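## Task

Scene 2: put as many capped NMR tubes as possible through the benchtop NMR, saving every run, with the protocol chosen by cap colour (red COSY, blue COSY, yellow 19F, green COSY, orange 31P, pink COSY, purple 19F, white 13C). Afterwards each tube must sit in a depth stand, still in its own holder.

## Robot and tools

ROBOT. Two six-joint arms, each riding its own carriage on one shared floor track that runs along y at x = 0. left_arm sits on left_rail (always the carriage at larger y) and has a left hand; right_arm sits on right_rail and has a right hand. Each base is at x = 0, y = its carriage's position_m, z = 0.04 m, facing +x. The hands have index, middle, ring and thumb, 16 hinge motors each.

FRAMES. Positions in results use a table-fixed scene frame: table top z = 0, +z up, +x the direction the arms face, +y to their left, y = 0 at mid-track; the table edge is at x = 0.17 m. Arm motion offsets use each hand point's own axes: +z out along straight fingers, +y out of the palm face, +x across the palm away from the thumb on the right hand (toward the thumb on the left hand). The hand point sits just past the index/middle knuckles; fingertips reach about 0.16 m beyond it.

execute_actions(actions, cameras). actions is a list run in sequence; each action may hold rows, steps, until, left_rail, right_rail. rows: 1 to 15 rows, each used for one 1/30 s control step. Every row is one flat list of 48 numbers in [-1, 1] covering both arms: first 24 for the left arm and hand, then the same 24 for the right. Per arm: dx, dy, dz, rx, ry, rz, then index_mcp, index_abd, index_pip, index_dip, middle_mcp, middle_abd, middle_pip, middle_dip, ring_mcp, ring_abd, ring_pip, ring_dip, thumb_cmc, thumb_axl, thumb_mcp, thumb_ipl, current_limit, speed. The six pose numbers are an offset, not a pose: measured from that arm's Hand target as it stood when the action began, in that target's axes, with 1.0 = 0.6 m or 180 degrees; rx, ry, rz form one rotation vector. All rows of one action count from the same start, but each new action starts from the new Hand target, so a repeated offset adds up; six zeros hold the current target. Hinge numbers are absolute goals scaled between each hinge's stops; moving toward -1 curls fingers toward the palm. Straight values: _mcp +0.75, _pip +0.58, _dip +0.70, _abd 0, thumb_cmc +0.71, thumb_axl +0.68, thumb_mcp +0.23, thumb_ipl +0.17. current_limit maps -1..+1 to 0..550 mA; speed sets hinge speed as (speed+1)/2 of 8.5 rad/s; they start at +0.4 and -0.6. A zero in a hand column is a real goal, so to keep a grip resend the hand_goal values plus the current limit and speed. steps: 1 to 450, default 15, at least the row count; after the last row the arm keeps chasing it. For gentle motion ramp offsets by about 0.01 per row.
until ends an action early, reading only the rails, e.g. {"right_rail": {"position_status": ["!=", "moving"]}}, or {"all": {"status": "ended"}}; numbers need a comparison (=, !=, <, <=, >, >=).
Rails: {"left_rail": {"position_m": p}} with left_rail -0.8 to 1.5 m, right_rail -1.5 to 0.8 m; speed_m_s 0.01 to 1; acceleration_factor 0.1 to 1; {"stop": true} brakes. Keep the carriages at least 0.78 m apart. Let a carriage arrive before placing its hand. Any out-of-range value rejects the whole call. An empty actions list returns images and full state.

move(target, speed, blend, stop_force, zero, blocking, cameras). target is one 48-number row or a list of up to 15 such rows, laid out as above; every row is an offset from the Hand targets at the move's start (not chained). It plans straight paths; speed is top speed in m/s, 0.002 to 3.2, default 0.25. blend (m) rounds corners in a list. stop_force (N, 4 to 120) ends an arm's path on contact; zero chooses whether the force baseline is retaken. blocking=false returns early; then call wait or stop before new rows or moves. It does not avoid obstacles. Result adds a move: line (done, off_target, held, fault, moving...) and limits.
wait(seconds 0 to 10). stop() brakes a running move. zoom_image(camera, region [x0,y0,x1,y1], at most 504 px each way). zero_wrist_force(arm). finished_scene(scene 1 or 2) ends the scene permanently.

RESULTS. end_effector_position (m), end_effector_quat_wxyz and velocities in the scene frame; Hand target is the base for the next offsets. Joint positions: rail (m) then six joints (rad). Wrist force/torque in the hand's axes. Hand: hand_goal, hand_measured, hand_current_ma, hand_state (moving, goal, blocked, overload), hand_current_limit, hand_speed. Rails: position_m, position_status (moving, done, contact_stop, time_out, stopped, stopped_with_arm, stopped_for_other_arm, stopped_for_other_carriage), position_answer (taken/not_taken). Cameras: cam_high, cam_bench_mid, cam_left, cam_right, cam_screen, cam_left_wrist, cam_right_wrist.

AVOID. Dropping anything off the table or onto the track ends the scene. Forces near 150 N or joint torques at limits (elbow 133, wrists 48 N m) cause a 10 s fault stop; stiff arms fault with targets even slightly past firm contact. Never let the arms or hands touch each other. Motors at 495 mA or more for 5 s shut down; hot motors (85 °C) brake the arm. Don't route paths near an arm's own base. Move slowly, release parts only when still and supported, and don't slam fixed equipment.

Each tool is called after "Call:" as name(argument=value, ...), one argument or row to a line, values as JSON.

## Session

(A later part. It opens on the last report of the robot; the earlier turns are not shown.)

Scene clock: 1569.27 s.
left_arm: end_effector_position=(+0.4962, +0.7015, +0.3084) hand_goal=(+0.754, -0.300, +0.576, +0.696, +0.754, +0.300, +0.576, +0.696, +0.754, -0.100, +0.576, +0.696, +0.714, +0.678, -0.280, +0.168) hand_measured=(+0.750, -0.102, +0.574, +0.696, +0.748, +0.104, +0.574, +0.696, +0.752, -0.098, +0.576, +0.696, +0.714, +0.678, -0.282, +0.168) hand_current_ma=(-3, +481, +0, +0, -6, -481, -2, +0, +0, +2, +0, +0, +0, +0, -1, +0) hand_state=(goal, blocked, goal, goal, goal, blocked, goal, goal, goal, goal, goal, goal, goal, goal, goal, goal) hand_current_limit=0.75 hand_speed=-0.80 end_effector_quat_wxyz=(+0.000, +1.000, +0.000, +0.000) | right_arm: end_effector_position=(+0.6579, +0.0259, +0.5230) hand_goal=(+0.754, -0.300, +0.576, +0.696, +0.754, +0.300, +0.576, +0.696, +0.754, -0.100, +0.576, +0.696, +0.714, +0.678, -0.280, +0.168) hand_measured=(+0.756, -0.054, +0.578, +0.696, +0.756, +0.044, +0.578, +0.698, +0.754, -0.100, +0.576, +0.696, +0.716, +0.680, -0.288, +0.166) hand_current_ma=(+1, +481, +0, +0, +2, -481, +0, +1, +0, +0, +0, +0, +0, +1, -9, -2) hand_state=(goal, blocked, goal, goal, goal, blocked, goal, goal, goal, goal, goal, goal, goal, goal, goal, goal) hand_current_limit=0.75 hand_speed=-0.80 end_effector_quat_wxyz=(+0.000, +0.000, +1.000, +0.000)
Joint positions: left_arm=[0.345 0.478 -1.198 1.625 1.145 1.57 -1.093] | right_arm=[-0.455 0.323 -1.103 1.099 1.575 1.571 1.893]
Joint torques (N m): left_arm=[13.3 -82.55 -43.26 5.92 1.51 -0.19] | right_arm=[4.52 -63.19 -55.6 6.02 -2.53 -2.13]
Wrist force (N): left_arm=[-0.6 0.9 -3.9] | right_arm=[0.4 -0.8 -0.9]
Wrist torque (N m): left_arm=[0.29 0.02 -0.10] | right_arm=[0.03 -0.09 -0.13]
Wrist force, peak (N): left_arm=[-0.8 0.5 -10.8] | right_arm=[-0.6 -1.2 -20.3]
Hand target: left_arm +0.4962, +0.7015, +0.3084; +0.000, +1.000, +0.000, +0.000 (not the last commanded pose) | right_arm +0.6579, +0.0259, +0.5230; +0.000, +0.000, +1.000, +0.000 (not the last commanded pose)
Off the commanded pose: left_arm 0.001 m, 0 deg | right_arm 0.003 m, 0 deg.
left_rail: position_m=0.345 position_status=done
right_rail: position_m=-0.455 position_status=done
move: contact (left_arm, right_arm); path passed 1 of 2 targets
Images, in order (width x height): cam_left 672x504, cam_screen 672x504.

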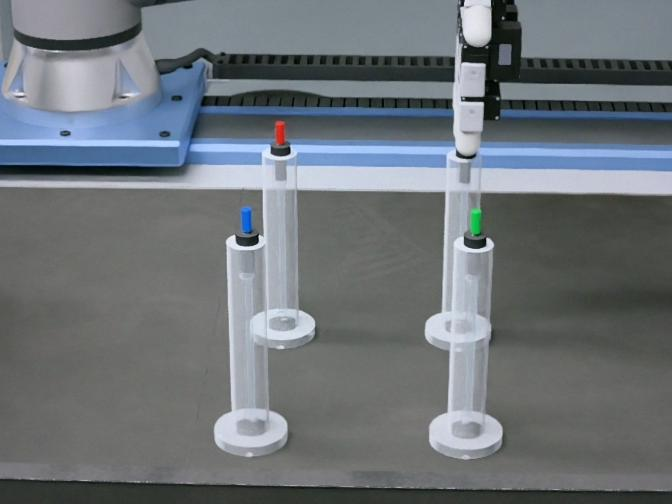

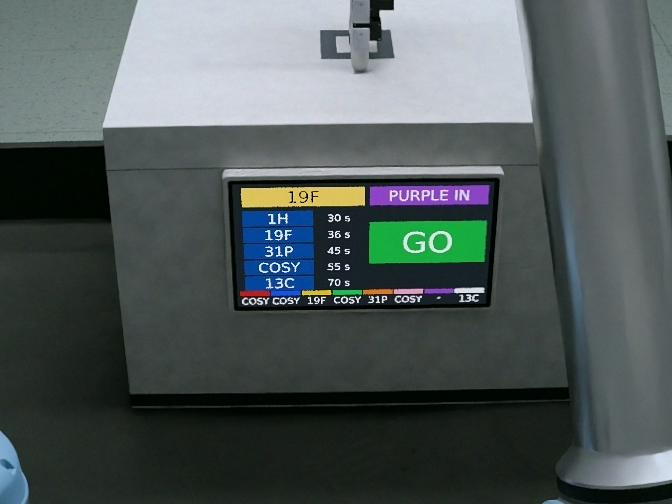

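Call:
move(
  target=[
    [0,0,0,0,0,0,0.754,0.1,0.576,0.696,0.754,-0.1,0.576,0.696,0.754,-0.1,0.576,0.696,0.714,0.678,-0.281,0.168,0.4,-0.8,0,0,0,0,0,0,0.754,0.1,0.576,0.696,0.754,-0.1,0.576,0.696,0.754,-0.1,0.576,0.696,0.714,0.678,-0.281,0.168,0.4,-0.8],
    [0,0,-0.0833,0,0,0,0.754,0.1,0.576,0.696,0.754,-0.1,0.576,0.696,0.754,-0.1,0.576,0.696,0.714,0.678,-0.281,0.168,0.4,-0.8,0,0,-0.0833,0,0,0,0.754,0.1,0.576,0.696,0.754,-0.1,0.576,0.696,0.754,-0.1,0.576,0.696,0.714,0.678,-0.281,0.168,0.4,-0.8],
    [0,0,-0.25,0,0,0,0.754,0.1,0.576,0.696,0.754,-0.1,0.576,0.696,0.754,-0.1,0.576,0.696,0.714,0.678,-0.281,0.168,0.4,-0.8,0.6215,-0.1365,-0.0117,0,0,0,0.754,0.1,0.576,0.696,0.754,-0.1,0.576,0.696,0.754,-0.1,0.576,0.696,0.714,0.678,-0.281,0.168,0.4,-0.8],
    [0,0,-0.25,0,0,0,0.754,0.1,0.576,0.696,0.754,-0.1,0.576,0.696,0.754,-0.1,0.576,0.696,0.714,0.678,-0.281,0.168,0.4,-0.8,0.6332,-0.2007,0.506,0,0,0,0.754,0.1,0.576,0.696,0.754,-0.1,0.576,0.696,0.754,-0.1,0.576,0.696,0.714,0.678,-0.281,0.168,0.4,-0.8],
    [0,0,-0.25,0,0,0,0.754,0.1,0.576,0.696,0.754,-0.1,0.576,0.696,0.754,-0.1,0.576,0.696,0.714,0.678,-0.281,0.168,0.4,-0.8,0.5823,-0.2007,0.506,0,0,0,0.754,0.1,0.576,0.696,0.754,-0.1,0.576,0.696,0.754,-0.1,0.576,0.696,0.714,0.678,-0.281,0.168,0.4,-0.8],
    [0,0,-0.25,0,0,0,0.754,0.1,0.576,0.696,0.754,-0.1,0.576,0.696,0.754,-0.1,0.576,0.696,0.714,0.678,-0.281,0.168,0.4,-0.8,0.6182,-0.2007,0.506,0,0,0,0.754,0.1,0.576,0.696,0.754,-0.1,0.576,0.696,0.754,-0.1,0.576,0.696,0.714,0.678,-0.281,0.168,0.4,-0.8],
  ],
  speed=[0.1,0.25,0.7,0.6,0.1,0.15],
  blend=[0,0.02,0.07,0.02,0,0],
  cameras=["cam_screen","cam_left"],
)

Scene clock: 1594.63 s.
left_arm: end_effector_position=(+0.4963, +0.7014, +0.4584) hand_goal=(+0.754, +0.100, +0.576, +0.696, +0.754, -0.100, +0.576, +0.696, +0.754, -0.100, +0.576, +0.696, +0.714, +0.678, -0.280, +0.168) hand_measured=(+0.750, +0.096, +0.574, +0.696, +0.750, -0.096, +0.574, +0.696, +0.752, -0.098, +0.576, +0.696, +0.714, +0.678, -0.282, +0.168) hand_current_ma=(-3, -2, +0, +0, -4, +3, -2, +0, +0, +2, +0, +0, +0, +0, -1, +0) hand_state=(goal, goal, goal, goal, goal, goal, goal, goal, goal, goal, goal, goal, goal, goal, goal, goal) hand_current_limit=0.40 hand_speed=-0.80 end_effector_quat_wxyz=(+0.000, +1.000, +0.000, +0.000) | right_arm: end_effector_position=(+0.2870, -0.0947, +0.2198) hand_goal=(+0.754, +0.100, +0.576, +0.696, +0.754, -0.100, +0.576, +0.696, +0.754, -0.100, +0.576, +0.696, +0.714, +0.678, -0.280, +0.168) hand_measured=(+0.754, +0.098, +0.578, +0.696, +0.754, -0.096, +0.578, +0.698, +0.754, -0.100, +0.576, +0.696, +0.716, +0.680, -0.288, +0.164) hand_current_ma=(+0, -1, +0, +0, +0, +1, +0, +1, +0, +0, +0, +0, +1, +1, -10, -3) hand_state=(goal, goal, goal, goal, goal, goal, goal, goal, goal, goal, goal, goal, goal, goal, goal, goal) hand_current_limit=0.40 hand_speed=-0.80 end_effector_quat_wxyz=(+0.000, +0.000, +1.000, +0.000)
Joint positions: left_arm=[0.345 0.477 -1.271 1.449 1.393 1.57 -1.093] | right_arm=[-0.455 0.332 -1.536 2.233 0.875 1.571 1.903]
Joint torques (N m): left_arm=[-10.89 -81.45 -47.36 6.49 -2.99 3.67] | right_arm=[6.99 -57.4 -18.91 2.54 -1.59 1.38]
Wrist force (N): left_arm=[0.2 0.2 0.0] | right_arm=[0.2 -0.4 0.3]
Wrist torque (N m): left_arm=[0.01 0.04 0.09] | right_arm=[-0.11 -0.05 -0.21]
Wrist force, peak (N): left_arm=[-0.2 0.6 -4.8] | right_arm=[7.1 -0.6 -2.1]
Hand target: left_arm +0.4963, +0.7014, +0.4584; +0.000, +1.000, +0.000, +0.000 | right_arm +0.2867, -0.0947, +0.2198; +0.000, +0.000, +1.000, +0.000
Off the commanded pose: left_arm 0.000 m, 0 deg | right_arm 0.000 m, 0 deg.
left_rail: position_m=0.345 position_status=done
right_rail: position_m=-0.455 position_status=done
move: done; blend cut to 0.0153 m at target 4
Images, in order (width x height): cam_left 672x504, cam_screen 672x504.

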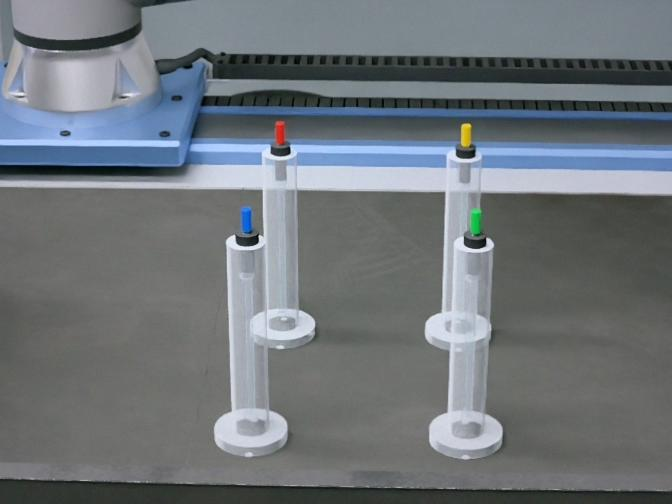

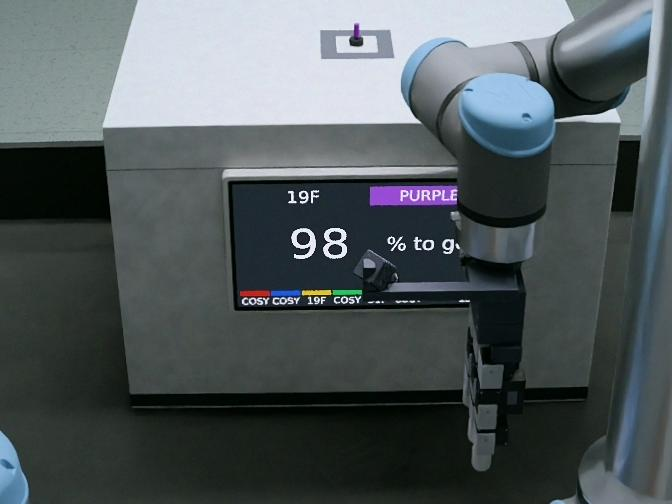

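Call:
wait(
  seconds=8,
  cameras=["cam_screen"],
)

Call:
move(
  target=[
    [0,0,0,0,0,0,0.754,0.1,0.576,0.696,0.754,-0.1,0.576,0.696,0.754,-0.1,0.576,0.696,0.714,0.678,-0.281,0.168,0.4,-0.8,-0.0363,0,0,0,0,0,0.754,0.1,0.576,0.696,0.754,-0.1,0.576,0.696,0.754,-0.1,0.576,0.696,0.714,0.678,-0.281,0.168,0.4,-0.8],
    [0,0,0,0,0,0,0.754,0.1,0.576,0.696,0.754,-0.1,0.576,0.696,0.754,-0.1,0.576,0.696,0.714,0.678,-0.281,0.168,0.4,-0.8,0.0145,0.0078,0,0,0,0,0.754,0.1,0.576,0.696,0.754,-0.1,0.576,0.696,0.754,-0.1,0.576,0.696,0.714,0.678,-0.281,0.168,0.4,-0.8],
    [0,0,0,0,0,0,0.754,0.1,0.576,0.696,0.754,-0.1,0.576,0.696,0.754,-0.1,0.576,0.696,0.714,0.678,-0.281,0.168,0.4,-0.8,0.0028,0.0645,-0.517,0,0,0,0.754,0.1,0.576,0.696,0.754,-0.1,0.576,0.696,0.754,-0.1,0.576,0.696,0.714,0.678,-0.281,0.168,0.4,-0.8],
    [0,0,0,0,0,0,0.754,0.1,0.576,0.696,0.754,-0.1,0.576,0.696,0.754,-0.1,0.576,0.696,0.714,0.678,-0.281,0.168,0.4,-0.8,-0.6183,0.2015,-0.6003,0,0,0,0.754,0.1,0.576,0.696,0.754,-0.1,0.576,0.696,0.754,-0.1,0.576,0.696,0.714,0.678,-0.281,0.168,0.4,-0.8],
    [0,0,0,0,0,0,0.754,0.1,0.576,0.696,0.754,-0.1,0.576,0.696,0.754,-0.1,0.576,0.696,0.714,0.678,-0.281,0.168,0.4,-0.8,-0.6183,0.2015,-0.502,0,0,0,0.754,-0.3,0.576,0.696,0.754,0.3,0.576,0.696,0.754,-0.1,0.576,0.696,0.714,0.678,-0.281,0.168,0.75,-0.8],
    [0,0,0,0,0,0,0.754,0.1,0.576,0.696,0.754,-0.1,0.576,0.696,0.754,-0.1,0.576,0.696,0.714,0.678,-0.281,0.168,0.4,-0.8,-0.6183,0.2015,-0.552,0,0,0,0.754,-0.3,0.576,0.696,0.754,0.3,0.576,0.696,0.754,-0.1,0.576,0.696,0.714,0.678,-0.281,0.168,0.75,-0.8],
    [0,0,0,0,0,0,0.754,0.1,0.576,0.696,0.754,-0.1,0.576,0.696,0.754,-0.1,0.576,0.696,0.714,0.678,-0.281,0.168,0.4,-0.8,-0.6183,0.2015,-0.817,0,0,0,0.754,-0.3,0.576,0.696,0.754,0.3,0.576,0.696,0.754,-0.1,0.576,0.696,0.714,0.678,-0.281,0.168,0.75,-0.8],
    [0,0,0,0,0,0,0.754,0.1,0.576,0.696,0.754,-0.1,0.576,0.696,0.754,-0.1,0.576,0.696,0.714,0.678,-0.281,0.168,0.4,-0.8,-0.5222,-0.3588,-0.8003,0,0,0,0.754,-0.3,0.576,0.696,0.754,0.3,0.576,0.696,0.754,-0.1,0.576,0.696,0.714,0.678,-0.281,0.168,0.75,-0.8],
    [0,0,0,0,0,0,0.754,0.1,0.576,0.696,0.754,-0.1,0.576,0.696,0.754,-0.1,0.576,0.696,0.714,0.678,-0.281,0.168,0.4,-0.8,-0.3587,-0.9942,-0.5003,0,0,0,0.754,-0.3,0.576,0.696,0.754,0.3,0.576,0.696,0.754,-0.1,0.576,0.696,0.714,0.678,-0.281,0.168,0.75,-0.8],
  ],
  speed=[0.1,0.15,0.6,0.6,0.15,0.05,0.45,0.48,0.48],
  blend=[0,0.005,0.06,0.02,0,0.015,0.01,0.04,0],
  cameras=["cam_screen","cam_right_wrist"],
)

Call:
zoom_image(
  camera="cam_right_wrist",
  region=[314, 10, 374, 70],
)

Scene clock: 1628.07 s.
left_arm: end_effector_position=(+0.4963, +0.7014, +0.4584) hand_goal=(+0.754, +0.100, +0.576, +0.696, +0.754, -0.100, +0.576, +0.696, +0.754, -0.100, +0.576, +0.696, +0.714, +0.678, -0.280, +0.168) hand_measured=(+0.750, +0.096, +0.574, +0.696, +0.750, -0.096, +0.574, +0.696, +0.752, -0.098, +0.576, +0.696, +0.714, +0.678, -0.282, +0.168) hand_current_ma=(-3, -2, +0, +0, -4, +3, -2, +0, +0, +2, +0, +0, +0, +0, -1, +0) hand_state=(goal, goal, goal, goal, goal, goal, goal, goal, goal, goal, goal, goal, goal, goal, goal, goal) hand_current_limit=0.40 hand_speed=-0.80 end_effector_quat_wxyz=(+0.000, +1.000, +0.000, +0.000) | right_arm: end_effector_position=(+0.2867, -0.0947, +0.2198) hand_goal=(+0.754, +0.100, +0.576, +0.696, +0.754, -0.100, +0.576, +0.696, +0.754, -0.100, +0.576, +0.696, +0.714, +0.678, -0.280, +0.168) hand_measured=(+0.754, +0.098, +0.578, +0.696, +0.754, -0.096, +0.578, +0.698, +0.754, -0.100, +0.576, +0.696, +0.716, +0.680, -0.288, +0.164) hand_current_ma=(+0, -1, +0, +0, +0, +1, +0, +1, +0, +0, +0, +0, +1, +1, -10, -3) hand_state=(goal, goal, goal, goal, goal, goal, goal, goal, goal, goal, goal, goal, goal, goal, goal, goal) hand_current_limit=0.40 hand_speed=-0.80 end_effector_quat_wxyz=(+0.000, +0.000, +1.000, +0.000)
Joint positions: left_arm=[0.345 0.477 -1.271 1.449 1.393 1.57 -1.093] | right_arm=[-0.455 0.332 -1.536 2.233 0.875 1.571 1.903]
Joint torques (N m): left_arm=[-7.35 -80.95 -47.1 6.47 -3.01 3.79] | right_arm=[8.97 -53.6 -19.79 5.56 2.88 1.74]
Wrist force (N): left_arm=[0.5 0.2 -0.3] | right_arm=[0.7 -0.1 0.3]
Wrist torque (N m): left_arm=[0.02 0.01 0.12] | right_arm=[-0.09 -0.13 -0.14]
Wrist force, peak (N): left_arm=[0.8 0.3 -0.1] | right_arm=[0.7 -0.4 1.0]
Hand target: left_arm +0.4963, +0.7014, +0.4584; +0.000, +1.000, +0.000, +0.000 | right_arm +0.2867, -0.0947, +0.2198; +0.000, +0.000, +1.000, +0.000
Off the commanded pose: left_arm 0.000 m, 0 deg | right_arm 0.000 m, 0 deg.
left_rail: position_m=0.345 position_status=done
right_rail: position_m=-0.455 position_status=done
wait: 8.00 s; at rest from the start
Images, in order (width x height): cam_screen 672x504.

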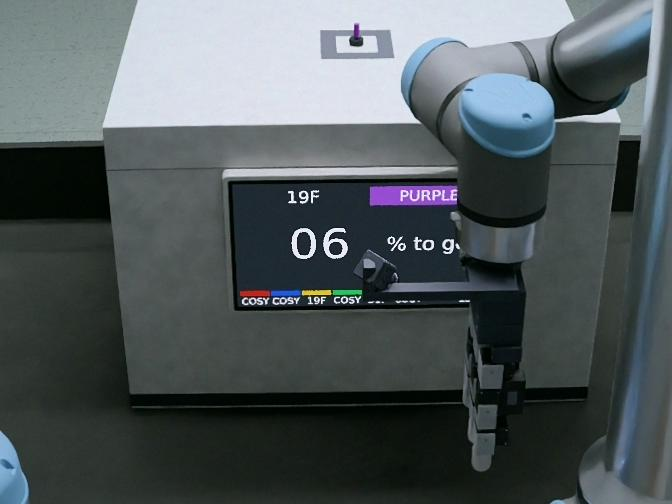

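Scene clock: 1635.57 s.
left_arm: end_effector_position=(+0.4963, +0.7014, +0.4584) hand_goal=(+0.754, +0.100, +0.576, +0.696, +0.754, -0.100, +0.576, +0.696, +0.754, -0.100, +0.576, +0.696, +0.714, +0.678, -0.280, +0.168) hand_measured=(+0.750, +0.096, +0.574, +0.696, +0.750, -0.096, +0.574, +0.696, +0.752, -0.098, +0.576, +0.696, +0.714, +0.678, -0.282, +0.168) hand_current_ma=(-3, -2, +0, +0, -4, +3, -2, +0, +0, +2, +0, +0, +0, +0, -1, +0) hand_state=(goal, goal, goal, goal, goal, goal, goal, goal, goal, goal, goal, goal, goal, goal, goal, goal) hand_current_limit=0.40 hand_speed=-0.80 end_effector_quat_wxyz=(+0.000, +1.000, +0.000, +0.000) | right_arm: end_effector_position=(+0.5023, -0.6909, +0.5202) hand_goal=(+0.754, -0.300, +0.576, +0.696, +0.754, +0.300, +0.576, +0.696, +0.754, -0.100, +0.576, +0.696, +0.714, +0.678, -0.280, +0.168) hand_measured=(+0.754, -0.106, +0.578, +0.696, +0.754, +0.102, +0.578, +0.698, +0.754, -0.102, +0.576, +0.696, +0.716, +0.680, -0.286, +0.166) hand_current_ma=(+0, +481, +0, +0, +0, -481, +0, +1, +0, -1, +0, +0, +1, +1, -8, -2) hand_state=(goal, blocked, goal, goal, goal, blocked, goal, goal, goal, goal, goal, goal, goal, goal, goal, goal) hand_current_limit=0.75 hand_speed=-0.80 end_effector_quat_wxyz=(+0.000, +0.000, +1.000, +0.000)
Joint positions: left_arm=[0.345 0.477 -1.271 1.449 1.393 1.57 -1.093] | right_arm=[-0.455 -0.896 -1.404 1.506 1.469 1.572 0.675]
Joint torques (N m): left_arm=[-6.53 -80.8 -47.43 6.44 -3.11 3.81] | right_arm=[-10.22 -36.6 -56.14 2.4 -3.92 -2.55]
Wrist force (N): left_arm=[0.3 0.2 0.0] | right_arm=[0.2 -0.4 0.8]
Wrist torque (N m): left_arm=[0.01 0.03 0.10] | right_arm=[-0.13 -0.06 0.12]
Wrist force, peak (N): left_arm=[0.4 0.8 -0.2] | right_arm=[-1.9 -1.6 -56.4]
Hand target: left_arm +0.4963, +0.7014, +0.4584; +0.000, +1.000, +0.000, +0.000 | right_arm +0.5023, -0.6911, +0.5202; +0.000, +0.000, +1.000, +0.000
Off the commanded pose: left_arm 0.000 m, 0 deg | right_arm 0.000 m, 0 deg.
left_rail: position_m=0.345 position_status=done
right_rail: position_m=-0.455 position_status=done
move: done
camera_calibration:
cam_right_wrist: T_world_to_cam=[[0.79162, 0.610864, -0.0135515, 0.0660405], [0.439951, -0.554462, 0.70641, -1.01515], [0.424006, -0.56517, -0.707674, -0.110546], [0, 0, 0, 1]] pos_world=[0.441208, -0.665679, 0.639774]
Images, in order (width x height): cam_screen 672x504, cam_right_wrist 672x504.

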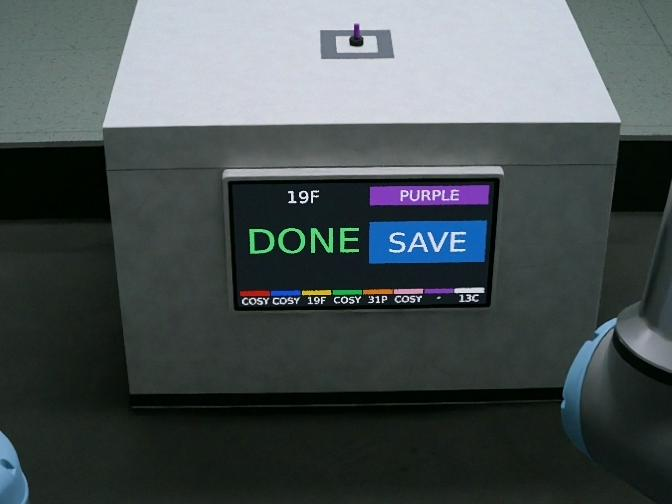

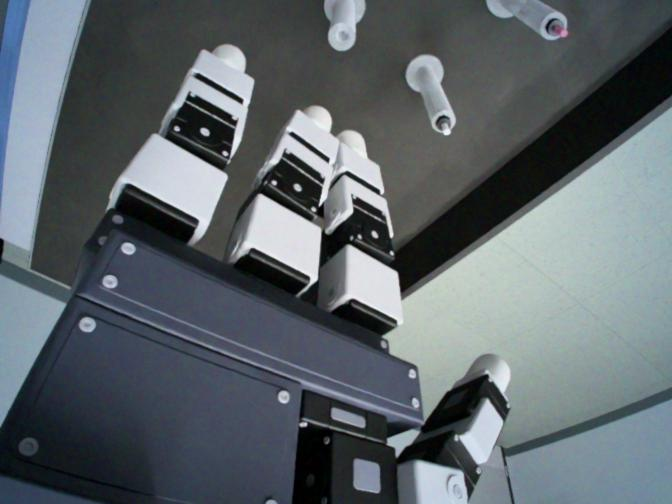

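Scaled by 8.400 from the camera's 672x504 image, which has a finer 960x720 frame.

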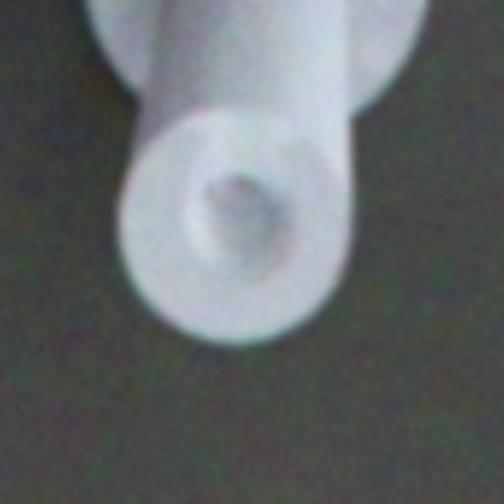

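Call:
move(
  target=[
    [0,0,0,0,0,0,0.754,0.1,0.576,0.696,0.754,-0.1,0.576,0.696,0.754,-0.1,0.576,0.696,0.714,0.678,-0.281,0.168,0.4,-0.8,0.2038,0.4518,0.017,0,0,0,0.754,0.1,0.576,0.696,0.754,-0.1,0.576,0.696,0.754,-0.1,0.576,0.696,0.714,0.678,-0.281,0.168,0.4,-0.8],
    [0,0,0,0,0,0,0.754,0.1,0.576,0.696,0.754,-0.1,0.576,0.696,0.754,-0.1,0.576,0.696,0.714,0.678,-0.281,0.168,0.4,-0.8,0.3705,0.9943,0.117,0,0,0,0.754,0.1,0.576,0.696,0.754,-0.1,0.576,0.696,0.754,-0.1,0.576,0.696,0.714,0.678,-0.281,0.168,0.4,-0.8],
    [0,0,0,0,0,0,0.754,0.1,0.576,0.696,0.754,-0.1,0.576,0.696,0.754,-0.1,0.576,0.696,0.714,0.678,-0.281,0.168,0.4,-0.8,0.3672,0.9943,0.5013,0,0,0,0.754,0.1,0.576,0.696,0.754,-0.1,0.576,0.696,0.754,-0.1,0.576,0.696,0.714,0.678,-0.281,0.168,0.4,-0.8],
    [0,0,0,0,0,0,0.754,0.1,0.576,0.696,0.754,-0.1,0.576,0.696,0.754,-0.1,0.576,0.696,0.714,0.678,-0.281,0.168,0.4,-0.8,0.323,0.9943,0.5013,0,0,0,0.754,0.1,0.576,0.696,0.754,-0.1,0.576,0.696,0.754,-0.1,0.576,0.696,0.714,0.678,-0.281,0.168,0.4,-0.8],
    [0,0,0,0,0,0,0.754,0.1,0.576,0.696,0.754,-0.1,0.576,0.696,0.754,-0.1,0.576,0.696,0.714,0.678,-0.281,0.168,0.4,-0.8,0.3738,0.9943,0.5013,0,0,0,0.754,0.1,0.576,0.696,0.754,-0.1,0.576,0.696,0.754,-0.1,0.576,0.696,0.714,0.678,-0.281,0.168,0.4,-0.8],
  ],
  speed=[0.6,0.7,0.6,0.1,0.2],
  blend=[0.08,0.08,0.02,0,0],
  cameras=["cam_screen"],
)

Call:
zoom_image(
  camera="cam_screen",
  region=[300, 0, 420, 90],
)

Scene clock: 1670.57 s.
left_arm: end_effector_position=(+0.4963, +0.7014, +0.4584) hand_goal=(+0.754, +0.100, +0.576, +0.696, +0.754, -0.100, +0.576, +0.696, +0.754, -0.100, +0.576, +0.696, +0.714, +0.678, -0.280, +0.168) hand_measured=(+0.750, +0.096, +0.574, +0.696, +0.750, -0.096, +0.574, +0.696, +0.752, -0.098, +0.576, +0.696, +0.714, +0.678, -0.282, +0.168) hand_current_ma=(-3, -2, +0, +0, -4, +3, -2, +0, +0, +2, +0, +0, +0, +0, -1, +0) hand_state=(goal, goal, goal, goal, goal, goal, goal, goal, goal, goal, goal, goal, goal, goal, goal, goal) hand_current_limit=0.40 hand_speed=-0.80 end_effector_quat_wxyz=(+0.000, +1.000, +0.000, +0.000) | right_arm: end_effector_position=(+0.2780, -0.0946, +0.2192) hand_goal=(+0.754, +0.100, +0.576, +0.696, +0.754, -0.100, +0.576, +0.696, +0.754, -0.100, +0.576, +0.696, +0.714, +0.678, -0.280, +0.168) hand_measured=(+0.754, +0.096, +0.578, +0.696, +0.754, -0.096, +0.578, +0.698, +0.754, -0.102, +0.576, +0.696, +0.716, +0.680, -0.288, +0.164) hand_current_ma=(+0, -2, +0, +0, +0, +2, +0, +1, +0, -1, +0, +0, +2, +2, -10, -3) hand_state=(goal, goal, goal, goal, goal, goal, goal, goal, goal, goal, goal, goal, goal, goal, goal, goal) hand_current_limit=0.40 hand_speed=-0.80 end_effector_quat_wxyz=(+0.000, +0.000, +1.000, +0.000)
Joint positions: left_arm=[0.345 0.477 -1.271 1.449 1.393 1.57 -1.093] | right_arm=[-0.455 0.341 -1.546 2.245 0.873 1.571 1.912]
Joint torques (N m): left_arm=[-4.16 -80.83 -47.31 6.42 -2.97 3.71] | right_arm=[10.57 -52.56 -17.78 5.72 -1.12 1.48]
Wrist force (N): left_arm=[0.1 0.3 -0.2] | right_arm=[0.3 -0.4 0.4]
Wrist torque (N m): left_arm=[0.02 0.07 0.08] | right_arm=[-0.13 -0.07 -0.19]
Wrist force, peak (N): left_arm=[0.4 0.8 0.2] | right_arm=[7.1 -1.0 -2.1]
Hand target: left_arm +0.4963, +0.7014, +0.4584; +0.000, +1.000, +0.000, +0.000 | right_arm +0.2777, -0.0946, +0.2192; +0.000, +0.000, +1.000, +0.000
Off the commanded pose: left_arm 0.000 m, 0 deg | right_arm 0.000 m, 0 deg.
left_rail: position_m=0.345 position_status=done
right_rail: position_m=-0.455 position_status=done
move: done; blend cut to 0.0133 m at target 3
Images, in order (width x height): cam_screen 672x504.

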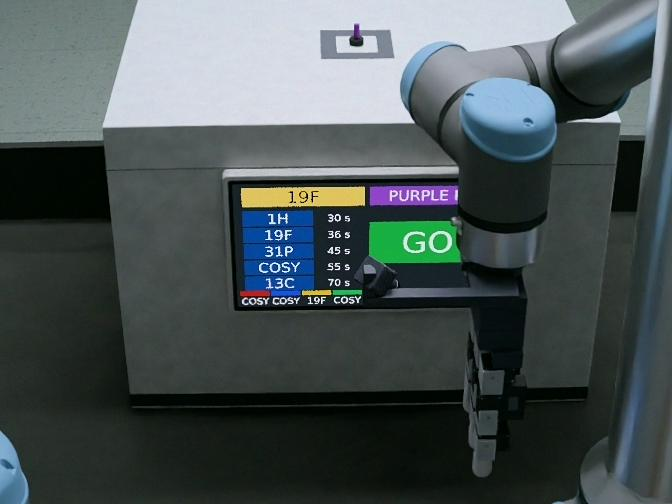

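Scaled by 4.200 from the camera's 672x504 image, which has a finer 960x720 frame.

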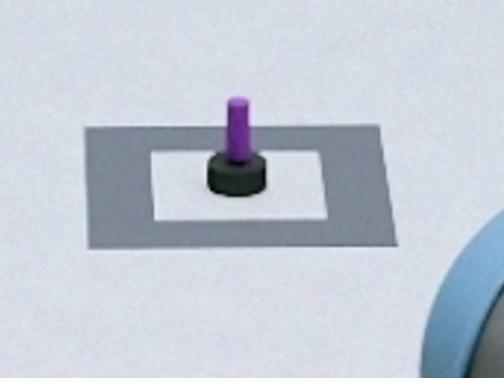

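Call:
move(
  target=[
    [0,0,0,0,0,0,0.754,0.1,0.576,0.696,0.754,-0.1,0.576,0.696,0.754,-0.1,0.576,0.696,0.714,0.678,-0.281,0.168,0.4,-0.8,-0.0122,0.0643,-0.518,0,0,0,0.754,0.1,0.576,0.696,0.754,-0.1,0.576,0.696,0.754,-0.1,0.576,0.696,0.714,0.678,-0.281,0.168,0.4,-0.8],
    [0,0,0,0,0,0,0.754,0.1,0.576,0.696,0.754,-0.1,0.576,0.696,0.754,-0.1,0.576,0.696,0.714,0.678,-0.281,0.168,0.4,-0.8,-0.6333,0.2013,-0.6013,0,0,0,0.754,0.1,0.576,0.696,0.754,-0.1,0.576,0.696,0.754,-0.1,0.576,0.696,0.714,0.678,-0.281,0.168,0.4,-0.8],
    [0,0,0,0,0,0,0.754,0.1,0.576,0.696,0.754,-0.1,0.576,0.696,0.754,-0.1,0.576,0.696,0.714,0.678,-0.281,0.168,0.4,-0.8,-0.6333,0.2013,-0.503,0,0,0,0.754,-0.3,0.576,0.696,0.754,0.3,0.576,0.696,0.754,-0.1,0.576,0.696,0.714,0.678,-0.281,0.168,0.75,-0.8],
    [0,0,0,0,0,0,0.754,0.1,0.576,0.696,0.754,-0.1,0.576,0.696,0.754,-0.1,0.576,0.696,0.714,0.678,-0.281,0.168,0.4,-0.8,-0.6333,0.2013,-0.553,0,0,0,0.754,-0.3,0.576,0.696,0.754,0.3,0.576,0.696,0.754,-0.1,0.576,0.696,0.714,0.678,-0.281,0.168,0.75,-0.8],
    [0,0,0,0,0,0,0.754,0.1,0.576,0.696,0.754,-0.1,0.576,0.696,0.754,-0.1,0.576,0.696,0.714,0.678,-0.281,0.168,0.4,-0.8,-0.6333,0.2013,-0.818,0,0,0,0.754,-0.3,0.576,0.696,0.754,0.3,0.576,0.696,0.754,-0.1,0.576,0.696,0.714,0.678,-0.281,0.168,0.75,-0.8],
    [0,0,0,0,0,0,0.754,0.1,0.576,0.696,0.754,-0.1,0.576,0.696,0.754,-0.1,0.576,0.696,0.714,0.678,-0.281,0.168,0.4,-0.8,-0.5372,-0.359,-0.8013,0,0,0,0.754,-0.3,0.576,0.696,0.754,0.3,0.576,0.696,0.754,-0.1,0.576,0.696,0.714,0.678,-0.281,0.168,0.75,-0.8],
    [0,0,0,0,0,0,0.754,0.1,0.576,0.696,0.754,-0.1,0.576,0.696,0.754,-0.1,0.576,0.696,0.714,0.678,-0.281,0.168,0.4,-0.8,-0.3737,-0.9943,-0.5013,0,0,0,0.754,-0.3,0.576,0.696,0.754,0.3,0.576,0.696,0.754,-0.1,0.576,0.696,0.714,0.678,-0.281,0.168,0.75,-0.8],
  ],
  speed=[0.6,0.6,0.15,0.05,0.45,0.48,0.48],
  blend=[0.06,0.02,0,0.015,0.01,0.04,0],
  cameras=["cam_screen","cam_right_wrist"],
)

Call:
zoom_image(
  camera="cam_right_wrist",
  region=[314, 10, 374, 70],
)

Scene clock: 1702.73 s.
left_arm: end_effector_position=(+0.4963, +0.7014, +0.4584) hand_goal=(+0.754, +0.100, +0.576, +0.696, +0.754, -0.100, +0.576, +0.696, +0.754, -0.100, +0.576, +0.696, +0.714, +0.678, -0.280, +0.168) hand_measured=(+0.750, +0.096, +0.574, +0.696, +0.750, -0.096, +0.574, +0.696, +0.752, -0.098, +0.576, +0.696, +0.714, +0.678, -0.282, +0.168) hand_current_ma=(-3, -2, +0, +0, -4, +3, -2, +0, +0, +2, +0, +0, +0, +0, -1, +0) hand_state=(goal, goal, goal, goal, goal, goal, goal, goal, goal, goal, goal, goal, goal, goal, goal, goal) hand_current_limit=0.40 hand_speed=-0.80 end_effector_quat_wxyz=(+0.000, +1.000, +0.000, +0.000) | right_arm: end_effector_position=(+0.5023, -0.6909, +0.5202) hand_goal=(+0.754, -0.300, +0.576, +0.696, +0.754, +0.300, +0.576, +0.696, +0.754, -0.100, +0.576, +0.696, +0.714, +0.678, -0.280, +0.168) hand_measured=(+0.754, -0.108, +0.578, +0.696, +0.754, +0.100, +0.578, +0.698, +0.754, -0.102, +0.576, +0.696, +0.716, +0.680, -0.286, +0.166) hand_current_ma=(+0, +481, +0, +0, +0, -481, +0, +1, +0, -1, +0, +0, +1, +1, -8, -2) hand_state=(goal, blocked, goal, goal, goal, blocked, goal, goal, goal, goal, goal, goal, goal, goal, goal, goal) hand_current_limit=0.75 hand_speed=-0.80 end_effector_quat_wxyz=(+0.000, +0.000, +1.000, +0.000)
Joint positions: left_arm=[0.345 0.477 -1.271 1.449 1.393 1.57 -1.093] | right_arm=[-0.455 -0.896 -1.405 1.506 1.469 1.572 0.675]
Joint torques (N m): left_arm=[0.06 -79.86 -47.04 6.26 -2.92 3.82] | right_arm=[-9.99 -41.9 -56.32 2.13 -3.7 -1.99]
Wrist force (N): left_arm=[0.5 0.5 -0.2] | right_arm=[0.0 -0.5 0.7]
Wrist torque (N m): left_arm=[0.06 0.00 0.11] | right_arm=[-0.14 -0.04 0.09]
Wrist force, peak (N): left_arm=[0.5 0.7 -0.1] | right_arm=[-1.8 -1.3 -55.8]
Hand target: left_arm +0.4963, +0.7014, +0.4584; +0.000, +1.000, +0.000, +0.000 | right_arm +0.5022, -0.6911, +0.5202; +0.000, +0.000, +1.000, +0.000
Off the commanded pose: left_arm 0.000 m, 0 deg | right_arm 0.000 m, 0 deg.
left_rail: position_m=0.345 position_status=done
right_rail: position_m=-0.455 position_status=done
move: done
camera_calibration:
cam_right_wrist: T_world_to_cam=[[0.79162, 0.610864, -0.0135515, 0.0660405], [0.439951, -0.554462, 0.70641, -1.01515], [0.424006, -0.56517, -0.707674, -0.110546], [0, 0, 0, 1]] pos_world=[0.441208, -0.665679, 0.639774]
Images, in order (width x height): cam_screen 672x504, cam_right_wrist 672x504.

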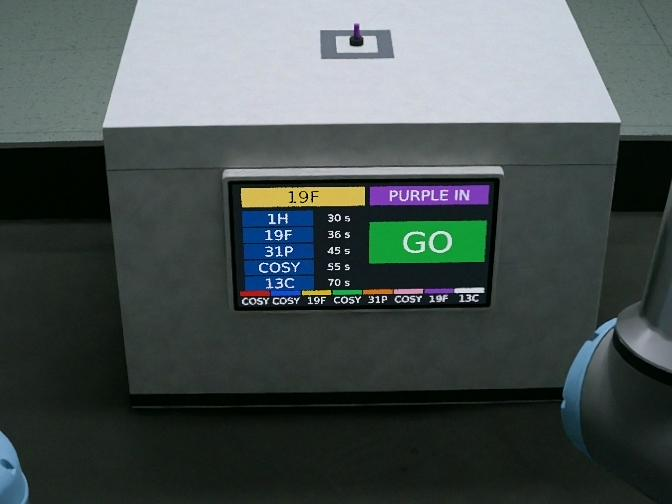

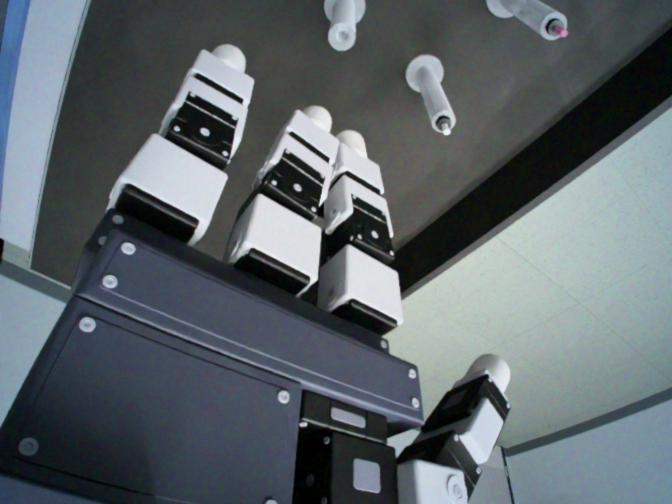

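Scaled by 8.400 from the camera's 672x504 image, which has a finer 960x720 frame.

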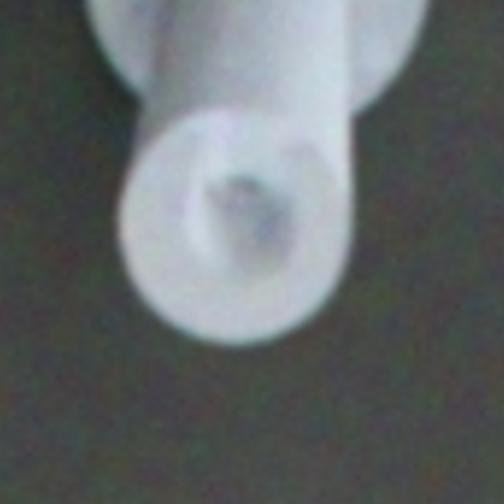

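Call:
move(
  target=[0,0,0,0,0,0,0.754,0.1,0.576,0.696,0.754,-0.1,0.576,0.696,0.754,-0.1,0.576,0.696,0.714,0.678,-0.281,0.168,0.4,-0.8,-0.163,0.8185,-0.133,0,0,0,0.754,0.1,0.576,0.696,0.754,-0.1,0.576,0.696,0.754,-0.1,0.576,0.696,0.714,0.678,-0.281,0.168,0.4,-0.8],
  speed=0.7,
)

Call:
move(
  target=[
    [0,0,0,0,0,0,0.754,0.1,0.576,0.696,0.754,-0.1,0.576,0.696,0.754,-0.1,0.576,0.696,0.714,0.678,-0.281,0.168,0.4,-0.8,-0.0962,0.377,0.0417,0,0,0,0.754,0.1,0.576,0.696,0.754,-0.1,0.576,0.696,0.754,-0.1,0.576,0.696,0.714,0.678,-0.281,0.168,0.4,-0.8],
    [0,0,0,0,0,0,0.754,0.1,0.576,0.696,0.754,-0.1,0.576,0.696,0.754,-0.1,0.576,0.696,0.714,0.678,-0.281,0.168,0.4,-0.8,-0.0962,0.377,0.1337,0,0,0,0.754,-0.3,0.576,0.696,0.754,0.3,0.576,0.696,0.754,-0.1,0.576,0.696,0.714,0.678,-0.281,0.168,1.0,-0.8],
    [0,0,0,0,0,0,0.754,0.1,0.576,0.696,0.754,-0.1,0.576,0.696,0.754,-0.1,0.576,0.696,0.714,0.678,-0.281,0.168,0.4,-0.8,-0.0962,0.377,0.1083,0,0,0,0.754,-0.3,0.576,0.696,0.754,0.3,0.576,0.696,0.754,-0.1,0.576,0.696,0.714,0.678,-0.281,0.168,1.0,-0.8],
    [0,0,0,0,0,0,0.754,0.1,0.576,0.696,0.754,-0.1,0.576,0.696,0.754,-0.1,0.576,0.696,0.714,0.678,-0.281,0.168,0.4,-0.8,-0.0962,0.377,0.0817,0,0,0,0.754,-0.3,0.576,0.696,0.754,0.3,0.576,0.696,0.754,-0.1,0.576,0.696,0.714,0.678,-0.281,0.168,0.75,-0.8],
  ],
  speed=[0.5,0.15,0.03,0.04],
  blend=[0.02,0,0.003,0],
  cameras=["cam_screen","cam_right_wrist"],
)

Call:
zoom_image(
  camera="cam_screen",
  region=[300, 0, 420, 90],
)

Call:
zoom_image(
  camera="cam_right_wrist",
  region=[278, 20, 398, 140],
)

Scene clock: 1782.03 s.
left_arm: end_effector_position=(+0.4963, +0.7014, +0.4584) hand_goal=(+0.754, +0.100, +0.576, +0.696, +0.754, -0.100, +0.576, +0.696, +0.754, -0.100, +0.576, +0.696, +0.714, +0.678, -0.280, +0.168) hand_measured=(+0.750, +0.096, +0.574, +0.696, +0.750, -0.096, +0.574, +0.696, +0.752, -0.098, +0.576, +0.696, +0.714, +0.678, -0.282, +0.168) hand_current_ma=(-3, -2, +0, +0, -4, +3, -2, +0, +0, +2, +0, +0, +0, +0, -1, +0) hand_state=(goal, goal, goal, goal, goal, goal, goal, goal, goal, goal, goal, goal, goal, goal, goal, goal) hand_current_limit=0.40 hand_speed=-0.80 end_effector_quat_wxyz=(+0.000, +1.000, +0.000, +0.000) | right_arm: end_effector_position=(+0.5999, -0.1999, +0.5996) hand_goal=(+0.754, +0.100, +0.576, +0.696, +0.754, -0.100, +0.576, +0.696, +0.754, -0.100, +0.576, +0.696, +0.714, +0.678, -0.280, +0.168) hand_measured=(+0.754, +0.096, +0.578, +0.696, +0.754, -0.096, +0.578, +0.698, +0.754, -0.102, +0.576, +0.696, +0.716, +0.680, -0.286, +0.166) hand_current_ma=(+0, -2, +0, +0, +0, +2, +0, +1, +0, -1, +0, +0, +1, +1, -8, -2) hand_state=(goal, goal, goal, goal, goal, goal, goal, goal, goal, goal, goal, goal, goal, goal, goal, goal) hand_current_limit=0.40 hand_speed=-0.80 end_effector_quat_wxyz=(+0.000, +0.000, +1.000, +0.000)
Joint positions: left_arm=[0.345 0.477 -1.271 1.449 1.393 1.57 -1.093] | right_arm=[-0.455 -0.007 -1.365 1.32 1.616 1.571 1.564]
Joint torques (N m): left_arm=[1.64 -79.51 -47.36 6.33 -2.85 3.86] | right_arm=[9.12 -43.04 -57.1 5.56 3.61 1.05]
Wrist force (N): left_arm=[0.4 0.3 -0.1] | right_arm=[0.2 -0.4 0.7]
Wrist torque (N m): left_arm=[0.02 0.03 0.10] | right_arm=[-0.12 -0.06 -0.19]
Wrist force, peak (N): left_arm=[0.5 0.6 0.3] | right_arm=[0.7 -2.8 1.0]
Hand target: left_arm +0.4963, +0.7014, +0.4584; +0.000, +1.000, +0.000, +0.000 | right_arm +0.6000, -0.1998, +0.5996; +0.000, +0.000, +1.000, +0.000
Off the commanded pose: left_arm 0.000 m, 0 deg | right_arm 0.000 m, 0 deg.
left_rail: position_m=0.345 position_status=done
right_rail: position_m=-0.455 position_status=done
move: done

Scene clock: 1785.97 s.
left_arm: end_effector_position=(+0.4963, +0.7014, +0.4584) hand_goal=(+0.754, +0.100, +0.576, +0.696, +0.754, -0.100, +0.576, +0.696, +0.754, -0.100, +0.576, +0.696, +0.714, +0.678, -0.280, +0.168) hand_measured=(+0.750, +0.096, +0.574, +0.696, +0.750, -0.096, +0.574, +0.696, +0.752, -0.098, +0.576, +0.696, +0.714, +0.678, -0.282, +0.168) hand_current_ma=(-3, -2, +0, +0, -4, +3, -2, +0, +0, +2, +0, +0, +0, +0, -1, +0) hand_state=(goal, goal, goal, goal, goal, goal, goal, goal, goal, goal, goal, goal, goal, goal, goal, goal) hand_current_limit=0.40 hand_speed=-0.80 end_effector_quat_wxyz=(+0.000, +1.000, +0.000, +0.000) | right_arm: end_effector_position=(+0.6577, +0.0263, +0.5504) hand_goal=(+0.754, -0.300, +0.576, +0.696, +0.754, +0.300, +0.576, +0.696, +0.754, -0.100, +0.576, +0.696, +0.714, +0.678, -0.280, +0.168) hand_measured=(+0.756, -0.104, +0.578, +0.696, +0.754, +0.102, +0.578, +0.698, +0.756, -0.102, +0.578, +0.696, +0.716, +0.680, -0.286, +0.166) hand_current_ma=(+0, +481, +1, +0, +0, -481, +1, +1, +0, -1, +1, +0, +1, +1, -8, -2) hand_state=(goal, blocked, goal, goal, goal, blocked, goal, goal, goal, goal, goal, goal, goal, goal, goal, goal) hand_current_limit=0.75 hand_speed=-0.80 end_effector_quat_wxyz=(+0.000, +0.000, +1.000, +0.000)
Joint positions: left_arm=[0.345 0.477 -1.271 1.449 1.393 1.57 -1.093] | right_arm=[-0.455 0.323 -1.101 1.049 1.624 1.571 1.894]
Joint torques (N m): left_arm=[3.37 -79.34 -46.75 6.16 -2.84 3.77] | right_arm=[3.34 -62.51 -55.96 6.06 0.29 1.5]
Wrist force (N): left_arm=[0.3 0.3 0.0] | right_arm=[0.1 -0.2 0.3]
Wrist torque (N m): left_arm=[0.01 0.04 0.10] | right_arm=[-0.07 -0.05 -0.16]
Wrist force, peak (N): left_arm=[0.4 0.7 0.0] | right_arm=[-3.8 -2.2 -105.4]
Hand target: left_arm +0.4963, +0.7014, +0.4584; +0.000, +1.000, +0.000, +0.000 | right_arm +0.6577, +0.0263, +0.5504; +0.000, +0.000, +1.000, +0.000
Off the commanded pose: left_arm 0.000 m, 0 deg | right_arm 0.000 m, 0 deg.
left_rail: position_m=0.345 position_status=done
right_rail: position_m=-0.455 position_status=done
move: done
camera_calibration:
cam_right_wrist: T_world_to_cam=[[0.79156, 0.610943, -0.0134527, -0.494715], [0.439956, -0.554469, 0.706401, -0.707185], [0.424112, -0.565078, -0.707684, 0.250214], [0, 0, 0, 1]] pos_world=[0.596608, 0.0515211, 0.669974]
Images, in order (width x height): cam_screen 672x504, cam_right_wrist 672x504.

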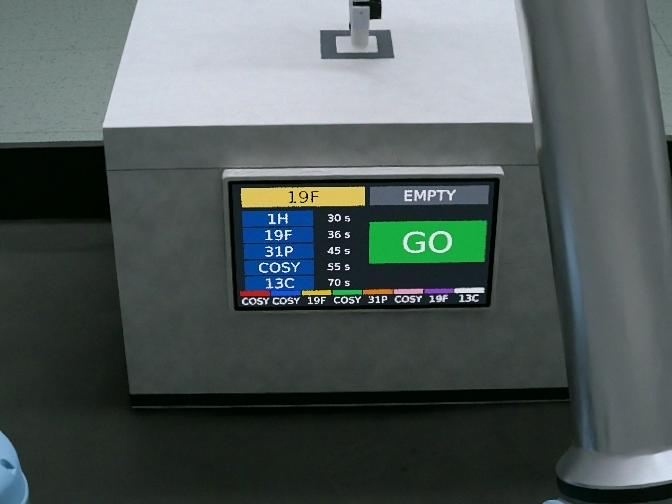

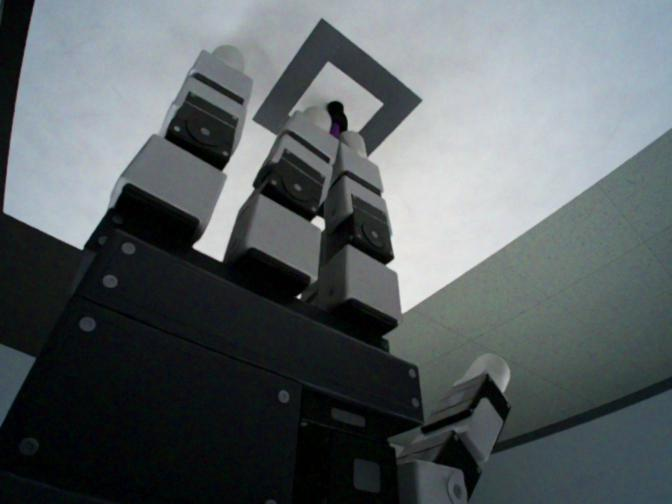

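Scaled by 4.200 from the camera's 672x504 image, which has a finer 960x720 frame.

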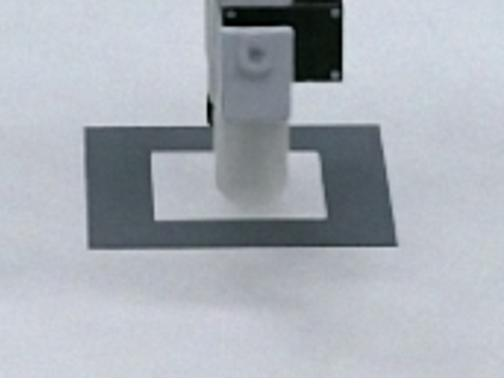

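Scaled by 4.200 from the camera's 672x504 image, which has a finer 960x720 frame.

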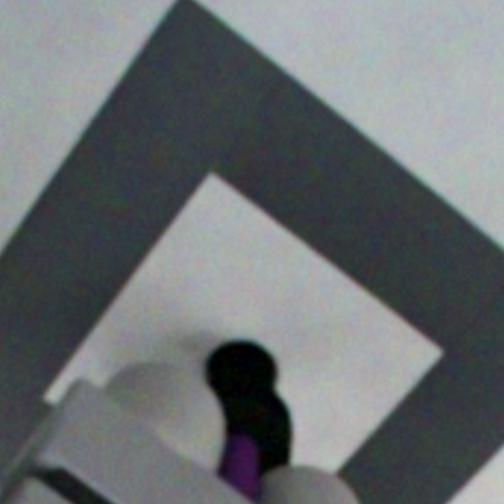

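Call:
move(
  target=[
    [0,0,0,0,0,0,0.754,0.1,0.576,0.696,0.754,-0.1,0.576,0.696,0.754,-0.1,0.576,0.696,0.714,0.678,-0.281,0.168,0.4,-0.8,0,0,-0.266,0,0,0,0.754,-0.3,0.576,0.696,0.754,0.3,0.576,0.696,0.754,-0.1,0.576,0.696,0.714,0.678,-0.281,0.168,0.75,-0.8],
    [0,0,0,0,0,0,0.754,0.1,0.576,0.696,0.754,-0.1,0.576,0.696,0.754,-0.1,0.576,0.696,0.714,0.678,-0.281,0.168,0.4,-0.8,0.0962,-0.5605,-0.2493,0,0,0,0.754,-0.3,0.576,0.696,0.754,0.3,0.576,0.696,0.754,-0.1,0.576,0.696,0.714,0.678,-0.281,0.168,0.75,-0.8],
    [0,0,0,0,0,0,0.754,0.1,0.576,0.696,0.754,-0.1,0.576,0.696,0.754,-0.1,0.576,0.696,0.714,0.678,-0.281,0.168,0.4,-0.8,0.1628,-0.9605,-0.1493,0,0,0,0.754,-0.3,0.576,0.696,0.754,0.3,0.576,0.696,0.754,-0.1,0.576,0.696,0.714,0.678,-0.281,0.168,0.75,-0.8],
  ],
  speed=[0.35,0.45,0.4],
  blend=[0.01,0.04,0],
  cameras=["cam_right_wrist"],
)

Call:
move(
  target=[0,0,0,0,0,0,0.754,0.1,0.576,0.696,0.754,-0.1,0.576,0.696,0.754,-0.1,0.576,0.696,0.714,0.678,-0.281,0.168,0.4,-0.8,0.0967,-0.2353,0.2,0,0,0,0.754,-0.3,0.576,0.696,0.754,0.3,0.576,0.696,0.754,-0.1,0.576,0.696,0.714,0.678,-0.281,0.168,0.75,-0.8],
  speed=0.35,
  cameras=["cam_right_wrist","cam_right"],
)

Call:
zoom_image(
  camera="cam_right_wrist",
  region=[314, 10, 374, 70],
)

Call:
zoom_image(
  camera="cam_right_wrist",
  region=[278, 20, 398, 140],
)

Scene clock: 1804.87 s.
left_arm: end_effector_position=(+0.4963, +0.7014, +0.4584) hand_goal=(+0.754, +0.100, +0.576, +0.696, +0.754, -0.100, +0.576, +0.696, +0.754, -0.100, +0.576, +0.696, +0.714, +0.678, -0.280, +0.168) hand_measured=(+0.750, +0.096, +0.574, +0.696, +0.750, -0.096, +0.574, +0.696, +0.752, -0.098, +0.576, +0.696, +0.714, +0.678, -0.282, +0.168) hand_current_ma=(-3, -2, +0, +0, -4, +3, -2, +0, +0, +2, +0, +0, +0, +0, -1, +0) hand_state=(goal, goal, goal, goal, goal, goal, goal, goal, goal, goal, goal, goal, goal, goal, goal, goal) hand_current_limit=0.40 hand_speed=-0.80 end_effector_quat_wxyz=(+0.000, +1.000, +0.000, +0.000) | right_arm: end_effector_position=(+0.5602, -0.5498, +0.6404) hand_goal=(+0.754, -0.300, +0.576, +0.696, +0.754, +0.300, +0.576, +0.696, +0.754, -0.100, +0.576, +0.696, +0.714, +0.678, -0.280, +0.168) hand_measured=(+0.754, -0.104, +0.578, +0.696, +0.754, +0.102, +0.578, +0.698, +0.754, -0.102, +0.578, +0.696, +0.716, +0.680, -0.286, +0.166) hand_current_ma=(+0, +481, +1, +0, +0, -481, +1, +1, +0, -1, +1, +0, +1, +1, -8, -2) hand_state=(goal, blocked, goal, goal, goal, blocked, goal, goal, goal, goal, goal, goal, goal, goal, goal, goal) hand_current_limit=0.75 hand_speed=-0.80 end_effector_quat_wxyz=(+0.000, +0.000, +1.000, +0.000) end_effector_velocity=(+0.000, -0.002, +0.000) end_effector_angular_velocity=(+0.000, -0.002, +0.001)
Joint positions: left_arm=[0.345 0.477 -1.271 1.449 1.393 1.57 -1.093] | right_arm=[-0.455 -0.635 -1.422 1.316 1.677 1.572 0.936]
Joint velocities: left_arm=[within noise] | right_arm=[0 -0.003 0 0.001 -0.002 -0.001 -0.005]
Joint torques (N m): left_arm=[5.92 -78.97 -46.7 6.12 -2.87 3.73] | right_arm=[-9.14 -37.27 -29.68 2.2 -3.57 -2.19]
Wrist force (N): left_arm=[0.3 0.3 0.1] | right_arm=[0.3 -0.7 0.2]
Wrist torque (N m): left_arm=[0.01 0.04 0.09] | right_arm=[-0.12 -0.04 0.11]
Wrist force, peak (N): left_arm=[0.5 0.7 0.0] | right_arm=[0.8 -2.5 0.7]
Hand target: left_arm +0.4963, +0.7014, +0.4584; +0.000, +1.000, +0.000, +0.000 | right_arm +0.5601, -0.5499, +0.6404; +0.000, +0.000, +1.000, +0.000
Off the commanded pose: left_arm 0.000 m, 0 deg | right_arm 0.000 m, 0 deg.
left_rail: position_m=0.345 position_status=done
right_rail: position_m=-0.455 position_status=done
move: done
camera_calibration:
cam_right_wrist: T_world_to_cam=[[0.791586, 0.610908, -0.0134976, -0.0643593], [0.439903, -0.554397, 0.706491, -1.0473], [0.424118, -0.565186, -0.707594, 0.0295877], [0, 0, 0, 1]] pos_world=[0.499108, -0.524579, 0.759975]
Images, in order (width x height): cam_right_wrist 672x504.

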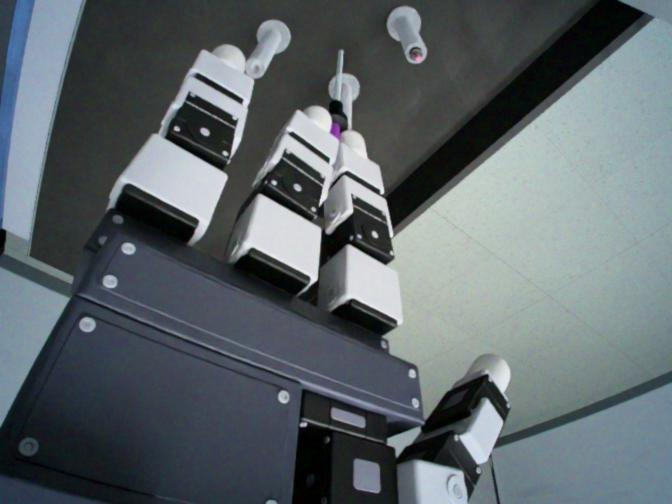

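Scene clock: 1806.20 s.
left_arm: end_effector_position=(+0.4963, +0.7014, +0.4584) hand_goal=(+0.754, +0.100, +0.576, +0.696, +0.754, -0.100, +0.576, +0.696, +0.754, -0.100, +0.576, +0.696, +0.714, +0.678, -0.280, +0.168) hand_measured=(+0.750, +0.096, +0.574, +0.696, +0.750, -0.096, +0.574, +0.696, +0.752, -0.098, +0.576, +0.696, +0.714, +0.678, -0.282, +0.168) hand_current_ma=(-3, -2, +0, +0, -4, +3, -2, +0, +0, +2, +0, +0, +0, +0, -1, +0) hand_state=(goal, goal, goal, goal, goal, goal, goal, goal, goal, goal, goal, goal, goal, goal, goal, goal) hand_current_limit=0.40 hand_speed=-0.80 end_effector_quat_wxyz=(+0.000, +1.000, +0.000, +0.000) | right_arm: end_effector_position=(+0.5021, -0.6910, +0.5207) hand_goal=(+0.754, -0.300, +0.576, +0.696, +0.754, +0.300, +0.576, +0.696, +0.754, -0.100, +0.576, +0.696, +0.714, +0.678, -0.280, +0.168) hand_measured=(+0.754, -0.104, +0.578, +0.696, +0.754, +0.102, +0.578, +0.698, +0.754, -0.102, +0.578, +0.696, +0.716, +0.680, -0.286, +0.166) hand_current_ma=(+0, +481, +1, +0, +0, -481, +1, +1, +0, -1, +1, +0, +1, +1, -8, -2) hand_state=(goal, blocked, goal, goal, goal, blocked, goal, goal, goal, goal, goal, goal, goal, goal, goal, goal) hand_current_limit=0.75 hand_speed=-0.80 end_effector_quat_wxyz=(+0.000, +0.000, +1.000, +0.000)
Joint positions: left_arm=[0.345 0.477 -1.271 1.449 1.393 1.57 -1.093] | right_arm=[-0.455 -0.896 -1.405 1.506 1.47 1.572 0.674]
Joint torques (N m): left_arm=[5.43 -78.18 -46.94 6.27 -2.91 3.65] | right_arm=[-11.72 -37.99 -30.31 2.09 -3.55 -2.12]
Wrist force (N): left_arm=[0.3 0.3 -0.1] | right_arm=[0.1 -0.8 0.5]
Wrist torque (N m): left_arm=[0.02 0.04 0.10] | right_arm=[-0.15 -0.04 0.09]
Wrist force, peak (N): left_arm=[0.6 0.3 -0.2] | right_arm=[1.0 -2.2 1.5]
Hand target: left_arm +0.4963, +0.7014, +0.4584; +0.000, +1.000, +0.000, +0.000 | right_arm +0.5020, -0.6912, +0.5205; +0.000, +0.000, +1.000, +0.000
Off the commanded pose: left_arm 0.000 m, 0 deg | right_arm 0.000 m, 0 deg.
left_rail: position_m=0.345 position_status=done
right_rail: position_m=-0.455 position_status=done
move: done
camera_calibration:
cam_right_wrist: T_world_to_cam=[[0.79156, 0.610943, -0.0134527, 0.0663433], [0.439956, -0.554469, 0.706401, -1.01552], [0.424112, -0.565078, -0.707684, -0.110199], [0, 0, 0, 1]] pos_world=[0.441008, -0.665879, 0.640274]
Images, in order (width x height): cam_right 672x504, cam_right_wrist 672x504.

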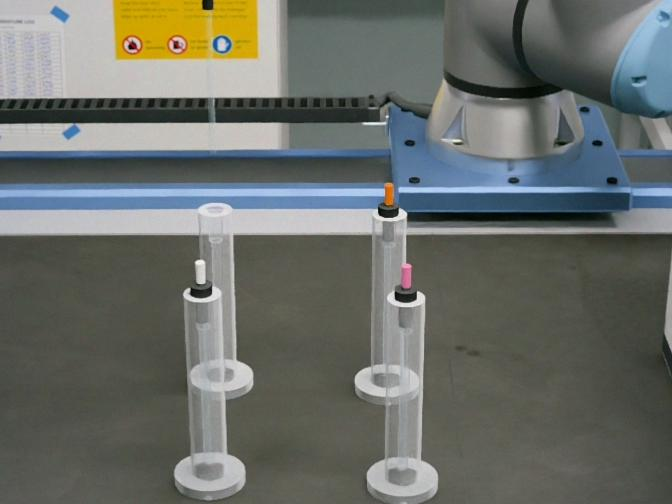

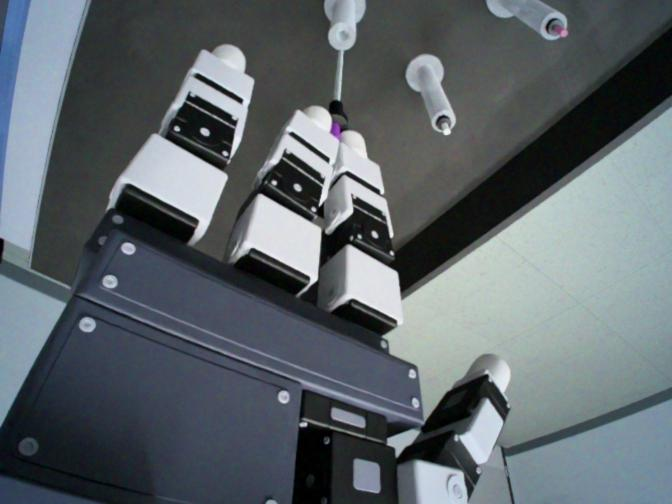

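Scaled by 8.400 from the camera's 672x504 image, which has a finer 960x720 frame.

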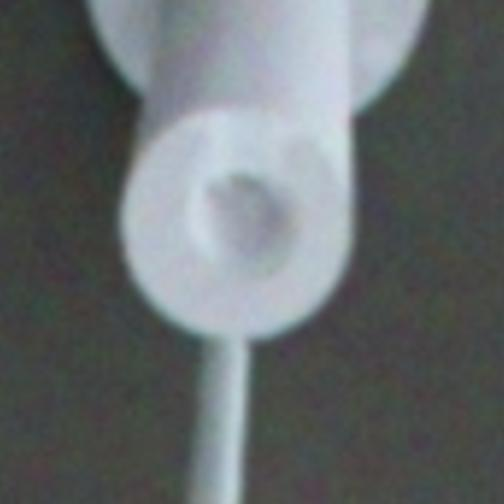

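Scaled by 4.200 from the camera's 672x504 image, which has a finer 960x720 frame.

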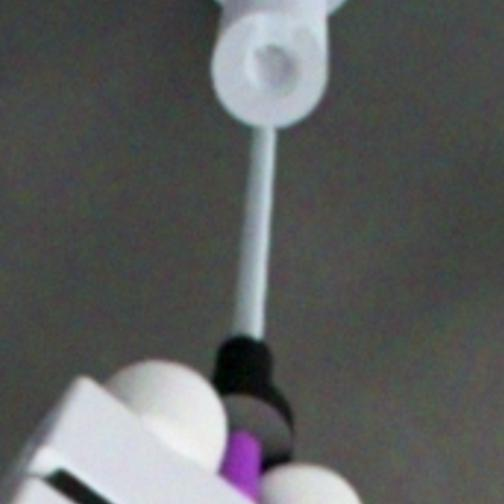

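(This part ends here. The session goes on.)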